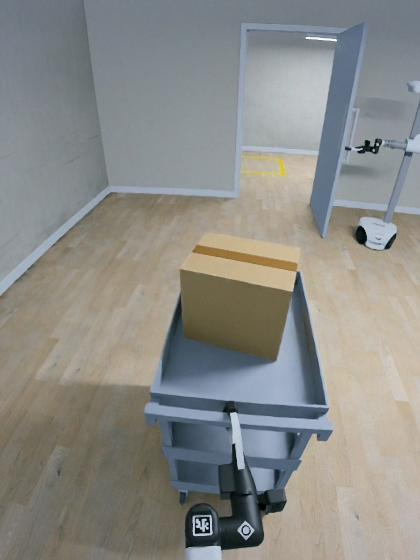

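Request:
{"name": "move", "arguments": {
  "blocking": false,
  "r2": {"base": {"strafe_m": 0.11}, "pace": "slow", "contact_limits": {"strafe_m": 0.4}},
  "cameras": []
}}

Request:
{"name": "wait", "arguments": {
  "seconds": 3,
  "cameras": []
}}

Request:
{"name": "move", "arguments": {
  "blocking": false,
  "r2": {"base": {"translate_m": 0.2, "strafe_m": -0.04}, "pace": "slow", "contact_limits": {"translate_m": 0.4}},
  "cameras": []
}}

Request:
{"name": "wait", "arguments": {
  "seconds": 4.5,
  "cameras": ["r2_head_camera"]
}}

Scene clock: 822.33 s.
move: r2 moving
r1: as last shown
r1.lidar_m: 0.44 0.52 2.30 2.44 2.55 1.54 1.31 1.30 1.15 0.96 0.96 0.60
r1.motor_effort: lift_m=+24(24) arm_m=-5(5) wheel_0=+15(16) wheel_1=+0(1) wheel_2=+15(15)
r1.servo_current: wrist_yaw_rad=78(104) wrist_pitch_rad=39(46) wrist_roll_rad=46(52) gripper_m=65(72)
r1.contact_limits: translate_m 0.6
r1.wrist_depth_mm: - - 254 233 224 211 202 / - - 254 233 224 213 202 / - - 258 234 225 212 203 / - - 257 171 226 213 203 / - - 259 234 227 212 204 / - - 180 169 226 216 204 / - 150 259 177 155 212 205
r2.base_odometry: x=-0.225 y=-0.469 heading=-2.706
r2.turned_by_wheels: +0.000
r2.turned_by_imu: +0.000
r2.base_tilt: forward=-0.6 right=+0.1
r2.lidar_m: 0.47 2.45 2.00 1.97 2.06 1.67 1.64 1.87 2.76 2.73 3.05 0.46
r2.base_status: strafe_m moving
r2.joint_positions: lift_m=+0.687 arm_m=+0.060 wrist_yaw_rad=+0.002 wrist_pitch_rad=+0.007 wrist_roll_rad=+1.569 gripper_m=-0.029
r2.joint_status: not commanded
r2.measured_speeds: translate_m=+0.001 strafe_m=+0.057 rotate_rad=-0.003 lift_m=+0.000 arm_m=+0.000 wrist_yaw_rad=-0.023 wrist_pitch_rad=+0.000 wrist_roll_rad=+0.000
r2.motor_effort: lift_m=+21(22) arm_m=+4(4) wheel_0=-10(11) wheel_1=+7(8) wheel_2=-1(4)
r2.servo_current: wrist_yaw_rad=39(59) wrist_pitch_rad=52(59) wrist_roll_rad=46(46) gripper_m=91(91)
r2.contact_limits: strafe_m 0.4
r2.hand_pose: x=+0.5195 y=-0.0868 z=+0.8629 quat_wxyz=(+0.708, +0.707, +0.003, -0.002) (m; r2's base frame)
r2.wrist_depth_mm: - - - 148 205 707 - / - - 455 152 211 788 - / - 415 418 156 216 809 - / - 449 445 160 222 831 - / - 484 473 165 228 - - / - - 186 170 178 564 - / - - - - 240 1661 473
pictures: none
No camera images: "cameras" was empty.

Scene clock: 824.10 s.
earlier move: r2 done
r1.base_odometry: x=-1.808 y=-1.216 heading=+1.626
r1.turned_by_wheels: +0.000
r1.turned_by_imu: +0.000
r1.base_tilt: forward=-1.6 right=+1.2
r1.lidar_m: 0.43 0.50 2.35 2.42 2.56 1.52 1.30 1.32 1.12 0.97 0.97 0.61
r1.base_status: not commanded
r1.joint_positions: lift_m=+0.780 arm_m=+0.060 wrist_yaw_rad=+0.483 wrist_pitch_rad=+0.002 wrist_roll_rad=+0.000 gripper_m=-0.029
r1.joint_status: not commanded
r1.measured_speeds: all 0
r1.motor_effort: lift_m=+24(24) arm_m=-5(5) wheel_0=+15(16) wheel_1=+0(1) wheel_2=+15(15)
r1.servo_current: wrist_yaw_rad=78(111) wrist_pitch_rad=46(46) wrist_roll_rad=59(65) gripper_m=72(72)
r1.contact_limits: translate_m 0.6
r1.hand_pose: x=+0.5270 y=+0.0566 z=+0.9572 quat_wxyz=(+0.971, +0.000, +0.001, +0.239) (m; r1's base frame)
r1.wrist_depth_mm: - - 254 234 224 211 202 / - - 256 232 225 213 202 / - - 257 233 226 211 203 / - - 259 172 225 213 204 / - - 259 236 227 213 204 / - - 181 169 225 215 204 / - 150 260 177 155 212 205
r2.base_odometry: x=-0.185 y=-0.556 heading=-2.706
r2.turned_by_wheels: +0.000
r2.turned_by_imu: +0.000
r2.base_tilt: forward=-0.7 right=+0.1
r2.lidar_m: 0.48 2.36 1.89 1.88 2.01 1.64 1.65 1.86 2.85 2.81 3.15 0.45
r2.base_status: done
r2.joint_positions: lift_m=+0.687 arm_m=+0.060 wrist_yaw_rad=-0.004 wrist_pitch_rad=+0.007 wrist_roll_rad=+1.569 gripper_m=-0.029
r2.joint_status: not commanded
r2.measured_speeds: all 0
r2.motor_effort: lift_m=+21(22) arm_m=+3(4) wheel_0=-7(19) wheel_1=+2(8) wheel_2=+0(4)
r2.servo_current: wrist_yaw_rad=33(65) wrist_pitch_rad=46(59) wrist_roll_rad=52(65) gripper_m=91(91)
r2.contact_limits: strafe_m 0.4
r2.hand_pose: x=+0.5189 y=-0.0887 z=+0.8629 quat_wxyz=(+0.708, +0.707, +0.001, -0.004) (m; r2's base frame)
r2.wrist_depth_mm: - - 559 131 187 - - / - 384 384 138 196 - - / - 418 415 144 206 - - / - 469 455 152 216 - - / - - 504 159 227 - - / - - 186 168 178 1499 508 / - - - - - 1576 1160
wait: 1.77 of 3 s (r2 has come to rest)
pictures: none
No camera images: "cameras" was empty.

Scene clock: 824.60 s.
move: r2 moving
r1: as last shown
r1.lidar_m: 0.44 0.53 2.37 2.46 2.59 1.52 1.31 1.31 1.14 0.99 0.97 0.60
r1.motor_effort: lift_m=+24(24) arm_m=-5(5) wheel_0=+15(16) wheel_1=+0(0) wheel_2=+15(15)
r1.servo_current: wrist_yaw_rad=85(98) wrist_pitch_rad=46(46) wrist_roll_rad=52(52) gripper_m=65(72)
r1.contact_limits: translate_m 0.6
r1.wrist_depth_mm: - - 256 233 224 210 202 / - - 256 233 224 212 202 / - - 256 234 226 212 202 / - - 257 172 226 213 204 / - - 259 235 226 213 204 / - - 181 169 225 216 204 / - 150 260 178 155 213 206
r2.base_odometry: x=-0.197 y=-0.559 heading=-2.706
r2.turned_by_wheels: +0.000
r2.turned_by_imu: +0.001
r2.base_tilt: forward=-0.7 right=+0.0
r2.lidar_m: 0.46 2.33 1.91 1.90 2.00 1.66 1.64 1.83 2.85 2.81 3.13 0.44
r2.base_status: translate_m moving; strafe_m moving
r2.joint_positions: lift_m=+0.687 arm_m=+0.060 wrist_yaw_rad=-0.004 wrist_pitch_rad=+0.007 wrist_roll_rad=+1.569 gripper_m=-0.029
r2.joint_status: not commanded
r2.measured_speeds: translate_m=+0.049 strafe_m=-0.009 rotate_rad=+0.002 lift_m=+0.000 arm_m=+0.000 wrist_yaw_rad=+0.008 wrist_pitch_rad=+0.000 wrist_roll_rad=+0.000
r2.motor_effort: lift_m=+21(22) arm_m=+4(4) wheel_0=+10(11) wheel_1=+8(8) wheel_2=-15(15)
r2.servo_current: wrist_yaw_rad=59(65) wrist_pitch_rad=46(52) wrist_roll_rad=39(59) gripper_m=85(85)
r2.contact_limits: translate_m 0.4
r2.hand_pose: x=+0.5189 y=-0.0886 z=+0.8629 quat_wxyz=(+0.708, +0.707, +0.001, -0.004) (m; r2's base frame)
r2.wrist_depth_mm: - - 521 - 183 - - / - 382 384 133 192 - - / - 415 415 141 203 - - / - 466 452 149 214 - - / - - 500 156 221 - - / - - 185 164 179 1576 504 / - - - - - 1618 1160
pictures: none
No camera images: "cameras" was empty.

Scene clock: 827.40 s.
earlier move: r2 done
r1.base_odometry: x=-1.808 y=-1.216 heading=+1.626
r1.turned_by_wheels: +0.000
r1.turned_by_imu: +0.000
r1.base_tilt: forward=-1.6 right=+1.2
r1.lidar_m: 0.44 0.54 2.20 2.59 2.58 1.53 1.31 1.33 1.12 0.96 0.99 0.59
r1.base_status: not commanded
r1.joint_positions: lift_m=+0.780 arm_m=+0.060 wrist_yaw_rad=+0.483 wrist_pitch_rad=+0.002 wrist_roll_rad=+0.000 gripper_m=-0.029
r1.joint_status: not commanded
r1.measured_speeds: all 0
r1.motor_effort: lift_m=+24(24) arm_m=-5(5) wheel_0=+15(16) wheel_1=+1(1) wheel_2=+15(15)
r1.servo_current: wrist_yaw_rad=104(111) wrist_pitch_rad=39(52) wrist_roll_rad=26(65) gripper_m=65(72)
r1.contact_limits: translate_m 0.6
r1.hand_pose: x=+0.5270 y=+0.0566 z=+0.9572 quat_wxyz=(+0.971, +0.000, +0.001, +0.239) (m; r1's base frame)
r1.wrist_depth_mm: - - 256 232 224 210 202 / - - 255 234 225 213 202 / - - 258 233 225 213 204 / - - 258 172 226 213 204 / - - 259 235 226 213 204 / - - 181 169 225 215 205 / - 150 259 178 155 213 205
r2.base_odometry: x=-0.383 y=-0.604 heading=-2.705
r2.turned_by_wheels: +0.001
r2.turned_by_imu: +0.002
r2.base_tilt: forward=-0.7 right=+0.1
r2.lidar_m: 0.47 2.33 1.91 1.88 2.15 1.85 1.81 2.01 2.85 2.82 3.17 0.46
r2.base_status: done
r2.joint_positions: lift_m=+0.687 arm_m=+0.060 wrist_yaw_rad=+0.003 wrist_pitch_rad=+0.007 wrist_roll_rad=+1.569 gripper_m=-0.029
r2.joint_status: not commanded
r2.measured_speeds: all 0
r2.motor_effort: lift_m=+21(22) arm_m=+4(4) wheel_0=+11(17) wheel_1=+6(8) wheel_2=-3(16)
r2.servo_current: wrist_yaw_rad=59(65) wrist_pitch_rad=52(59) wrist_roll_rad=52(65) gripper_m=85(91)
r2.contact_limits: translate_m 0.4
r2.hand_pose: x=+0.5196 y=-0.0865 z=+0.8629 quat_wxyz=(+0.708, +0.707, +0.004, -0.001) (m; r2's base frame)
r2.wrist_depth_mm: - - - 137 192 - - / - 392 394 142 200 - - / - 413 418 148 208 - - / - 459 445 154 216 820 - / - - 488 161 226 - - / - - 186 168 179 1576 - / - - - - 245 1708 455
wait: 2.80 of 4.5 s (r2 has come to rest)
pictures: r2_head_camera
Images, in order (width x height): r2_head_camera 420x560.

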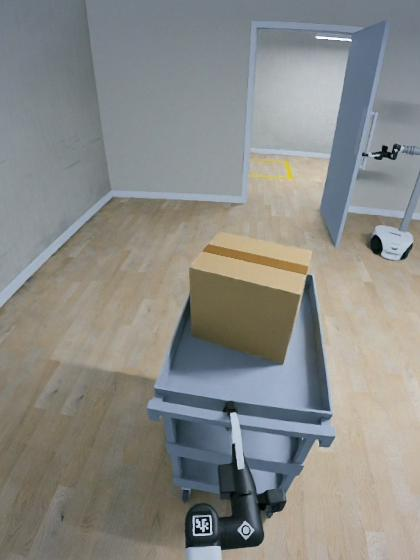

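Request:
{"name": "move", "arguments": {
  "blocking": false,
  "r2": {"base": {"strafe_m": 0.12}, "pace": "slow", "contact_limits": {"strafe_m": 0.4}},
  "cameras": []
}}

Request:
{"name": "wait", "arguments": {
  "seconds": 3,
  "cameras": []
}}

Request:
{"name": "move", "arguments": {
  "blocking": false,
  "r2": {"base": {"translate_m": 0.24, "strafe_m": -0.07}, "pace": "slow", "contact_limits": {"translate_m": 0.4}},
  "cameras": []
}}

Request:
{"name": "wait", "arguments": {
  "seconds": 4.5,
  "cameras": ["r2_head_camera"]
}}

Scene clock: 835.67 s.
move: r2 moving
r1: as last shown
r1.base_tilt: forward=-1.5 right=+1.2
r1.lidar_m: 0.46 0.52 2.23 2.61 2.55 1.53 1.30 1.31 1.14 0.98 0.98 0.59
r1.motor_effort: lift_m=+24(24) arm_m=-5(5) wheel_0=+16(16) wheel_1=+1(1) wheel_2=+15(15)
r1.servo_current: wrist_yaw_rad=85(98) wrist_pitch_rad=39(52) wrist_roll_rad=59(65) gripper_m=65(72)
r1.contact_limits: translate_m 0.6
r1.wrist_depth_mm: - - 255 235 224 211 201 / - - 255 233 225 213 202 / - - 258 233 224 213 203 / - - 257 172 226 213 204 / - - 259 234 226 213 204 / - - 182 170 225 215 205 / - 150 260 178 155 212 206
r2.base_odometry: x=-0.377 y=-0.617 heading=-2.706
r2.turned_by_wheels: +0.000
r2.turned_by_imu: +0.000
r2.base_tilt: forward=-0.6 right=+0.1
r2.lidar_m: 0.46 2.34 1.89 1.87 2.17 1.85 1.82 2.05 2.84 2.83 3.17 0.47
r2.base_status: strafe_m moving
r2.joint_positions: lift_m=+0.687 arm_m=+0.060 wrist_yaw_rad=+0.002 wrist_pitch_rad=+0.007 wrist_roll_rad=+1.569 gripper_m=-0.029
r2.joint_status: not commanded
r2.measured_speeds: translate_m=+0.000 strafe_m=+0.057 rotate_rad=+0.000 lift_m=+0.000 arm_m=+0.000 wrist_yaw_rad=-0.019 wrist_pitch_rad=+0.000 wrist_roll_rad=+0.000
r2.motor_effort: lift_m=+21(21) arm_m=+4(4) wheel_0=-6(10) wheel_1=+6(9) wheel_2=+0(2)
r2.servo_current: wrist_yaw_rad=46(59) wrist_pitch_rad=46(52) wrist_roll_rad=52(52) gripper_m=91(91)
r2.contact_limits: strafe_m 0.4
r2.hand_pose: x=+0.5195 y=-0.0867 z=+0.8629 quat_wxyz=(+0.708, +0.707, +0.003, -0.002) (m; r2's base frame)
r2.wrist_depth_mm: - - - 140 196 707 - / - 394 397 145 202 - - / - 418 418 150 211 - - / - 462 449 156 217 820 - / - - 484 163 227 - - / - - 186 169 178 1464 - / - - - - 245 1576 459
pictures: none
No camera images: "cameras" was empty.

Scene clock: 837.53 s.
earlier move: r2 done
r1.base_odometry: x=-1.808 y=-1.216 heading=+1.626
r1.turned_by_wheels: +0.000
r1.turned_by_imu: +0.000
r1.base_tilt: forward=-1.6 right=+1.2
r1.lidar_m: 0.45 0.53 2.26 2.77 2.58 1.50 1.30 1.31 1.14 0.98 0.98 0.61
r1.base_status: not commanded
r1.joint_positions: lift_m=+0.780 arm_m=+0.060 wrist_yaw_rad=+0.483 wrist_pitch_rad=+0.002 wrist_roll_rad=+0.000 gripper_m=-0.029
r1.joint_status: not commanded
r1.measured_speeds: all 0
r1.motor_effort: lift_m=+24(24) arm_m=-5(5) wheel_0=+15(16) wheel_1=+0(1) wheel_2=+15(15)
r1.servo_current: wrist_yaw_rad=85(111) wrist_pitch_rad=39(52) wrist_roll_rad=39(72) gripper_m=72(72)
r1.contact_limits: translate_m 0.6
r1.hand_pose: x=+0.5270 y=+0.0566 z=+0.9572 quat_wxyz=(+0.971, +0.000, +0.001, +0.239) (m; r1's base frame)
r1.wrist_depth_mm: - - 254 235 223 210 201 / - - 255 232 224 212 202 / - - 257 233 225 212 202 / - - 257 171 226 213 204 / - - 259 235 226 213 204 / - - 181 169 227 216 205 / - 150 258 178 156 213 205
r2.base_odometry: x=-0.332 y=-0.713 heading=-2.706
r2.turned_by_wheels: +0.000
r2.turned_by_imu: +0.000
r2.base_tilt: forward=-0.6 right=+0.0
r2.lidar_m: 0.46 2.23 1.78 1.78 2.03 1.82 1.82 2.03 2.96 2.91 3.27 0.43
r2.base_status: done
r2.joint_positions: lift_m=+0.687 arm_m=+0.060 wrist_yaw_rad=-0.005 wrist_pitch_rad=+0.007 wrist_roll_rad=+1.569 gripper_m=-0.029
r2.joint_status: not commanded
r2.measured_speeds: all 0
r2.motor_effort: lift_m=+21(22) arm_m=+2(4) wheel_0=-7(16) wheel_1=+2(9) wheel_2=+0(2)
r2.servo_current: wrist_yaw_rad=52(65) wrist_pitch_rad=52(59) wrist_roll_rad=39(65) gripper_m=85(91)
r2.contact_limits: strafe_m 0.4
r2.hand_pose: x=+0.5188 y=-0.0889 z=+0.8629 quat_wxyz=(+0.708, +0.707, +0.001, -0.004) (m; r2's base frame)
r2.wrist_depth_mm: - 362 364 122 178 - - / - 379 384 126 186 - - / - 424 424 135 197 - - / - 484 466 144 213 - - / - - 521 154 224 1808 - / - - 187 167 179 1464 480 / - - - - - 1576 1160
wait: 1.87 of 3 s (r2 has come to rest)
pictures: none
No camera images: "cameras" was empty.

Scene clock: 838.03 s.
move: r2 moving
r1: as last shown
r1.lidar_m: 0.45 0.52 2.28 2.79 2.57 1.54 1.32 1.32 1.14 0.97 0.97 0.59
r1.motor_effort: lift_m=+24(24) arm_m=-4(5) wheel_0=+15(16) wheel_1=+0(0) wheel_2=+15(15)
r1.servo_current: wrist_yaw_rad=85(98) wrist_pitch_rad=46(52) wrist_roll_rad=33(59) gripper_m=65(72)
r1.contact_limits: translate_m 0.6
r1.wrist_depth_mm: - - 255 234 224 210 202 / - - 256 233 224 213 202 / - - 257 232 224 212 204 / - - 257 172 227 213 203 / - - 260 235 227 213 204 / - - 181 169 225 216 204 / - 150 258 177 156 212 206
r2.base_odometry: x=-0.345 y=-0.715 heading=-2.705
r2.turned_by_wheels: +0.000
r2.turned_by_imu: +0.001
r2.base_tilt: forward=-0.7 right=+0.0
r2.lidar_m: 0.48 2.21 1.79 1.77 2.02 1.84 1.82 2.04 2.95 2.93 3.25 0.44
r2.base_status: translate_m moving; strafe_m moving
r2.joint_positions: lift_m=+0.687 arm_m=+0.060 wrist_yaw_rad=-0.005 wrist_pitch_rad=+0.007 wrist_roll_rad=+1.569 gripper_m=-0.029
r2.joint_status: not commanded
r2.measured_speeds: translate_m=+0.048 strafe_m=-0.014 rotate_rad=+0.004 lift_m=+0.000 arm_m=+0.000 wrist_yaw_rad=+0.015 wrist_pitch_rad=+0.000 wrist_roll_rad=+0.000
r2.motor_effort: lift_m=+21(21) arm_m=+1(2) wheel_0=+14(14) wheel_1=+6(7) wheel_2=-16(16)
r2.servo_current: wrist_yaw_rad=39(59) wrist_pitch_rad=46(52) wrist_roll_rad=52(59) gripper_m=85(91)
r2.contact_limits: translate_m 0.4
r2.hand_pose: x=+0.5189 y=-0.0887 z=+0.8629 quat_wxyz=(+0.708, +0.707, +0.001, -0.004) (m; r2's base frame)
r2.wrist_depth_mm: - 355 357 117 171 - - / - 377 379 123 181 - - / - 415 421 131 193 - - / - 480 469 140 206 - - / - - 517 150 220 1808 - / - - 186 164 179 1464 480 / - - - - - 1576 1182
pictures: none
No camera images: "cameras" was empty.

Scene clock: 841.27 s.
earlier move: r2 done
r1.base_odometry: x=-1.808 y=-1.216 heading=+1.626
r1.turned_by_wheels: +0.000
r1.turned_by_imu: +0.000
r1.base_tilt: forward=-1.5 right=+1.2
r1.lidar_m: 0.45 0.52 2.06 2.97 2.56 1.52 1.31 1.32 1.14 0.95 0.97 0.60
r1.base_status: not commanded
r1.joint_positions: lift_m=+0.780 arm_m=+0.060 wrist_yaw_rad=+0.483 wrist_pitch_rad=+0.002 wrist_roll_rad=+0.000 gripper_m=-0.029
r1.joint_status: not commanded
r1.measured_speeds: all 0
r1.motor_effort: lift_m=+24(24) arm_m=-5(5) wheel_0=+15(16) wheel_1=+0(1) wheel_2=+15(15)
r1.servo_current: wrist_yaw_rad=98(111) wrist_pitch_rad=46(52) wrist_roll_rad=59(78) gripper_m=59(78)
r1.contact_limits: translate_m 0.6
r1.hand_pose: x=+0.5270 y=+0.0566 z=+0.9572 quat_wxyz=(+0.971, +0.000, +0.001, +0.239) (m; r1's base frame)
r1.wrist_depth_mm: - - 256 233 224 211 202 / - - 256 231 225 212 202 / - - 258 235 225 211 202 / - - 258 172 226 213 204 / - - 260 235 227 213 205 / - - 181 169 226 215 204 / - 150 259 177 155 212 206
r2.base_odometry: x=-0.579 y=-0.751 heading=-2.705
r2.turned_by_wheels: +0.001
r2.turned_by_imu: +0.003
r2.base_tilt: forward=-0.7 right=+0.1
r2.lidar_m: 0.47 2.24 1.84 1.79 2.05 2.09 2.04 2.30 2.94 2.92 3.26 0.45
r2.base_status: done
r2.joint_positions: lift_m=+0.687 arm_m=+0.060 wrist_yaw_rad=+0.004 wrist_pitch_rad=+0.007 wrist_roll_rad=+1.569 gripper_m=-0.029
r2.joint_status: not commanded
r2.measured_speeds: all 0
r2.motor_effort: lift_m=+21(22) arm_m=-3(4) wheel_0=+10(19) wheel_1=+6(9) wheel_2=-3(16)
r2.servo_current: wrist_yaw_rad=46(59) wrist_pitch_rad=46(52) wrist_roll_rad=46(65) gripper_m=91(98)
r2.contact_limits: translate_m 0.4
r2.hand_pose: x=+0.5196 y=-0.0863 z=+0.8629 quat_wxyz=(+0.708, +0.707, +0.004, -0.001) (m; r2's base frame)
r2.wrist_depth_mm: - - - 132 186 - - / - 382 384 136 194 750 - / - 413 415 143 206 - - / - 462 455 151 216 - - / - - 496 157 224 - - / - - 185 167 178 1537 488 / - - - - - 1618 1160
wait: 3.23 of 4.5 s (r2 has come to rest)
pictures: r2_head_camera
Images, in order (width x height): r2_head_camera 420x560.

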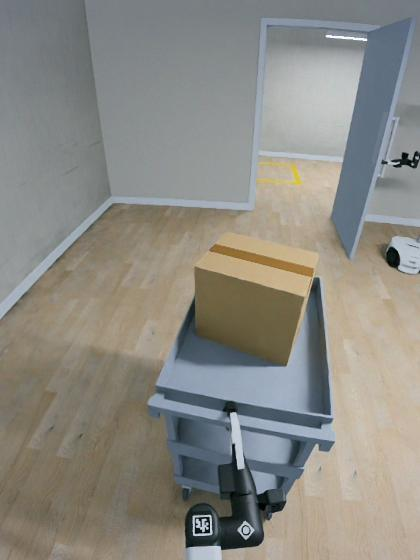

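Request:
{"name": "move", "arguments": {
  "blocking": false,
  "r2": {"base": {"strafe_m": -0.32}, "pace": "slow", "contact_limits": {"strafe_m": 0.4}},
  "cameras": []
}}

Request:
{"name": "wait", "arguments": {
  "seconds": 5,
  "cameras": ["r2_head_camera"]
}}

Request:
{"name": "move", "arguments": {
  "blocking": false,
  "r2": {"base": {"rotate_rad": 0.25}, "pace": "slow", "contact_limits": {"rotate_rad": 0.4}},
  "cameras": []
}}

Request:
{"name": "wait", "arguments": {
  "seconds": 3,
  "cameras": ["r2_head_camera"]
}}

Scene clock: 870.50 s.
move: r2 moving
r1: as last shown
r1.base_tilt: forward=-1.6 right=+1.2
r1.lidar_m: 0.43 0.52 2.09 2.98 2.55 1.53 1.31 1.31 1.15 0.98 0.96 0.61
r1.motor_effort: lift_m=+24(24) arm_m=-5(5) wheel_0=+15(16) wheel_1=+0(0) wheel_2=+15(15)
r1.servo_current: wrist_yaw_rad=98(111) wrist_pitch_rad=46(46) wrist_roll_rad=39(65) gripper_m=65(72)
r1.contact_limits: translate_m 0.6
r1.wrist_depth_mm: - - 257 235 224 211 202 / - - 256 233 224 212 202 / - - 256 235 225 211 202 / - - 258 172 226 213 203 / - - 259 235 225 213 204 / - - 181 170 225 216 204 / - 150 260 178 156 213 205
r2.base_odometry: x=-0.585 y=-0.738 heading=-2.704
r2.turned_by_wheels: +0.001
r2.turned_by_imu: +0.001
r2.base_tilt: forward=-0.6 right=+0.1
r2.lidar_m: 0.48 2.26 1.84 1.81 2.09 2.07 2.05 2.32 2.93 2.90 3.24 0.46
r2.base_status: strafe_m moving
r2.joint_positions: lift_m=+0.687 arm_m=+0.060 wrist_yaw_rad=+0.005 wrist_pitch_rad=+0.007 wrist_roll_rad=+1.569 gripper_m=-0.029
r2.joint_status: not commanded
r2.measured_speeds: translate_m=+0.000 strafe_m=-0.056 rotate_rad=+0.001 lift_m=+0.000 arm_m=+0.000 wrist_yaw_rad=+0.000 wrist_pitch_rad=+0.000 wrist_roll_rad=+0.000
r2.motor_effort: lift_m=+21(22) arm_m=-4(4) wheel_0=+13(17) wheel_1=-6(6) wheel_2=-1(3)
r2.servo_current: wrist_yaw_rad=52(59) wrist_pitch_rad=46(59) wrist_roll_rad=39(59) gripper_m=85(91)
r2.contact_limits: strafe_m 0.4
r2.hand_pose: x=+0.5197 y=-0.0860 z=+0.8629 quat_wxyz=(+0.708, +0.707, +0.004, -0.001) (m; r2's base frame)
r2.wrist_depth_mm: - - - 132 186 - - / - 384 387 137 195 - - / - 410 415 143 206 - - / - 466 449 151 214 - - / - - 496 158 224 - - / - - 186 167 179 1576 496 / - - - - - 1661 1182
pictures: none
No camera images: "cameras" was empty.

Scene clock: 874.33 s.
earlier move: r2 done
r1.base_odometry: x=-1.808 y=-1.216 heading=+1.626
r1.turned_by_wheels: +0.000
r1.turned_by_imu: +0.000
r1.base_tilt: forward=-1.5 right=+1.2
r1.lidar_m: 0.42 0.54 1.99 2.29 2.58 1.49 1.30 1.32 1.13 0.96 0.99 0.61
r1.base_status: not commanded
r1.joint_positions: lift_m=+0.780 arm_m=+0.060 wrist_yaw_rad=+0.483 wrist_pitch_rad=+0.002 wrist_roll_rad=+0.000 gripper_m=-0.029
r1.joint_status: not commanded
r1.measured_speeds: all 0
r1.motor_effort: lift_m=+24(24) arm_m=-5(5) wheel_0=+16(16) wheel_1=+0(0) wheel_2=+15(15)
r1.servo_current: wrist_yaw_rad=98(111) wrist_pitch_rad=46(52) wrist_roll_rad=65(72) gripper_m=72(72)
r1.contact_limits: translate_m 0.6
r1.hand_pose: x=+0.5270 y=+0.0566 z=+0.9572 quat_wxyz=(+0.971, +0.000, +0.001, +0.239) (m; r1's base frame)
r1.wrist_depth_mm: - - 255 234 223 210 202 / - - 256 233 224 213 202 / - - 257 234 225 211 202 / - - 258 172 226 212 204 / - - 258 236 227 213 205 / - - 181 169 225 216 204 / - 150 259 177 155 211 206
r2.base_odometry: x=-0.715 y=-0.461 heading=-2.704
r2.turned_by_wheels: +0.000
r2.turned_by_imu: +0.001
r2.base_tilt: forward=-0.6 right=+0.1
r2.lidar_m: 0.41 0.46 2.16 2.11 2.40 2.14 2.12 2.35 2.61 2.58 2.92 0.51
r2.base_status: done
r2.joint_positions: lift_m=+0.687 arm_m=+0.060 wrist_yaw_rad=+0.005 wrist_pitch_rad=+0.007 wrist_roll_rad=+1.569 gripper_m=-0.029
r2.joint_status: not commanded
r2.measured_speeds: all 0
r2.motor_effort: lift_m=+22(22) arm_m=-4(4) wheel_0=+6(19) wheel_1=-3(8) wheel_2=+1(3)
r2.servo_current: wrist_yaw_rad=59(65) wrist_pitch_rad=39(59) wrist_roll_rad=46(65) gripper_m=85(91)
r2.contact_limits: strafe_m 0.4
r2.hand_pose: x=+0.5197 y=-0.0860 z=+0.8629 quat_wxyz=(+0.708, +0.707, +0.004, -0.001) (m; r2's base frame)
r2.wrist_depth_mm: - - - 266 272 1537 1060 / - - - 256 263 1661 488 / - - - 190 252 778 - / - - 449 183 243 820 - / - 449 449 178 236 831 - / - 445 185 171 179 - - / - - 445 - 221 - -
wait: 3.83 of 5 s (r2 has come to rest)
pictures: r2_head_camera
Images, in order (width x height): r2_head_camera 420x560.

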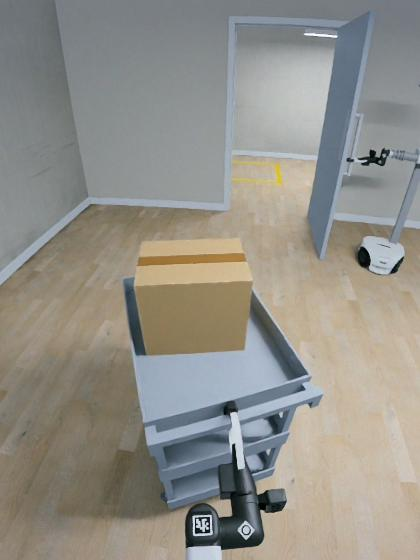

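Scene clock: 874.83 s.
move: r2 moving
r1: as last shown
r1.base_tilt: forward=-1.6 right=+1.2
r1.lidar_m: 0.46 0.52 2.00 2.32 2.59 1.51 1.30 1.32 1.12 0.98 0.97 0.59
r1.motor_effort: lift_m=+24(24) arm_m=-5(5) wheel_0=+15(16) wheel_1=+0(0) wheel_2=+15(15)
r1.servo_current: wrist_yaw_rad=91(104) wrist_pitch_rad=46(46) wrist_roll_rad=33(65) gripper_m=65(72)
r1.contact_limits: translate_m 0.6
r1.wrist_depth_mm: - - 255 233 223 209 202 / - - 255 233 224 213 202 / - - 256 234 224 212 203 / - - 259 172 226 213 204 / - - 260 235 226 213 204 / - - 181 169 226 216 204 / - 150 257 178 155 212 206
r2.base_odometry: x=-0.714 y=-0.461 heading=-2.581
r2.turned_by_wheels: +0.123
r2.turned_by_imu: +0.119
r2.base_tilt: forward=-0.7 right=+0.1
r2.lidar_m: 0.44 2.43 2.11 2.13 2.39 2.10 2.13 2.56 2.59 2.62 2.76 0.49
r2.base_status: rotate_rad moving
r2.joint_positions: lift_m=+0.687 arm_m=+0.060 wrist_yaw_rad=-0.012 wrist_pitch_rad=+0.007 wrist_roll_rad=+1.569 gripper_m=-0.029
r2.joint_status: not commanded
r2.measured_speeds: translate_m=+0.001 strafe_m=+0.001 rotate_rad=+0.482 lift_m=+0.000 arm_m=+0.000 wrist_yaw_rad=-0.029 wrist_pitch_rad=+0.000 wrist_roll_rad=+0.000
r2.motor_effort: lift_m=+22(22) arm_m=-2(4) wheel_0=-13(13) wheel_1=-8(10) wheel_2=-17(18)
r2.servo_current: wrist_yaw_rad=65(65) wrist_pitch_rad=52(52) wrist_roll_rad=39(59) gripper_m=91(91)
r2.contact_limits: rotate_rad 0.4
r2.hand_pose: x=+0.5182 y=-0.0908 z=+0.8629 quat_wxyz=(+0.708, +0.707, -0.002, -0.007) (m; r2's base frame)
r2.wrist_depth_mm: - - - 247 252 1618 1205 / - - - 184 246 1808 517 / - - - 179 241 809 - / - 445 442 235 235 831 - / - 449 449 173 232 820 - / - 455 186 168 179 - - / - - 462 - 224 - -
pictures: none
No camera images: "cameras" was empty.

Scene clock: 875.63 s.
earlier move: r2 done
r1.base_odometry: x=-1.808 y=-1.216 heading=+1.626
r1.turned_by_wheels: +0.000
r1.turned_by_imu: +0.000
r1.base_tilt: forward=-1.6 right=+1.2
r1.lidar_m: 0.43 0.53 2.01 2.42 2.55 1.55 1.29 1.33 1.14 0.97 0.98 0.59
r1.base_status: not commanded
r1.joint_positions: lift_m=+0.780 arm_m=+0.060 wrist_yaw_rad=+0.483 wrist_pitch_rad=+0.002 wrist_roll_rad=+0.000 gripper_m=-0.029
r1.joint_status: not commanded
r1.measured_speeds: all 0
r1.motor_effort: lift_m=+24(24) arm_m=-5(5) wheel_0=+15(16) wheel_1=+0(0) wheel_2=+15(15)
r1.servo_current: wrist_yaw_rad=85(111) wrist_pitch_rad=39(52) wrist_roll_rad=52(65) gripper_m=65(72)
r1.contact_limits: translate_m 0.6
r1.hand_pose: x=+0.5270 y=+0.0566 z=+0.9572 quat_wxyz=(+0.971, +0.000, +0.001, +0.239) (m; r1's base frame)
r1.wrist_depth_mm: - - 256 234 224 210 202 / - - 256 233 224 213 202 / - - 257 234 225 212 203 / - - 258 172 226 213 204 / - - 258 236 228 213 204 / - - 181 170 225 215 204 / - 150 260 178 156 212 206
r2.base_odometry: x=-0.714 y=-0.461 heading=-2.455
r2.turned_by_wheels: +0.125
r2.turned_by_imu: +0.122
r2.base_tilt: forward=-0.7 right=+0.1
r2.lidar_m: 0.46 2.29 2.11 2.15 2.26 2.13 2.17 2.78 2.59 2.65 2.76 0.48
r2.base_status: done
r2.joint_positions: lift_m=+0.687 arm_m=+0.060 wrist_yaw_rad=-0.003 wrist_pitch_rad=+0.007 wrist_roll_rad=+1.569 gripper_m=-0.029
r2.joint_status: not commanded
r2.measured_speeds: all 0
r2.motor_effort: lift_m=+21(22) arm_m=+4(5) wheel_0=-3(13) wheel_1=-5(10) wheel_2=-6(18)
r2.servo_current: wrist_yaw_rad=46(85) wrist_pitch_rad=46(52) wrist_roll_rad=46(59) gripper_m=85(91)
r2.contact_limits: rotate_rad 0.4
r2.hand_pose: x=+0.5190 y=-0.0883 z=+0.8629 quat_wxyz=(+0.708, +0.707, +0.001, -0.004) (m; r2's base frame)
r2.wrist_depth_mm: - - - 152 208 691 - / - - 421 155 213 798 - / - 424 418 158 218 809 - / - 445 445 162 223 831 - / - 477 469 166 229 - - / - - 186 168 178 559 - / - - - - 238 1576 488
wait: 0.80 of 3 s (r2 has come to rest)
pictures: r2_head_camera
Images, in order (width x height): r2_head_camera 420x560.

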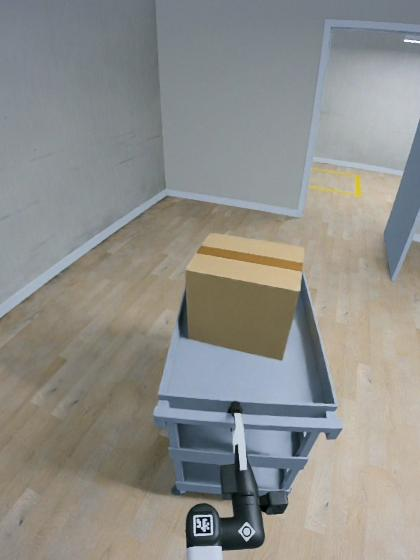

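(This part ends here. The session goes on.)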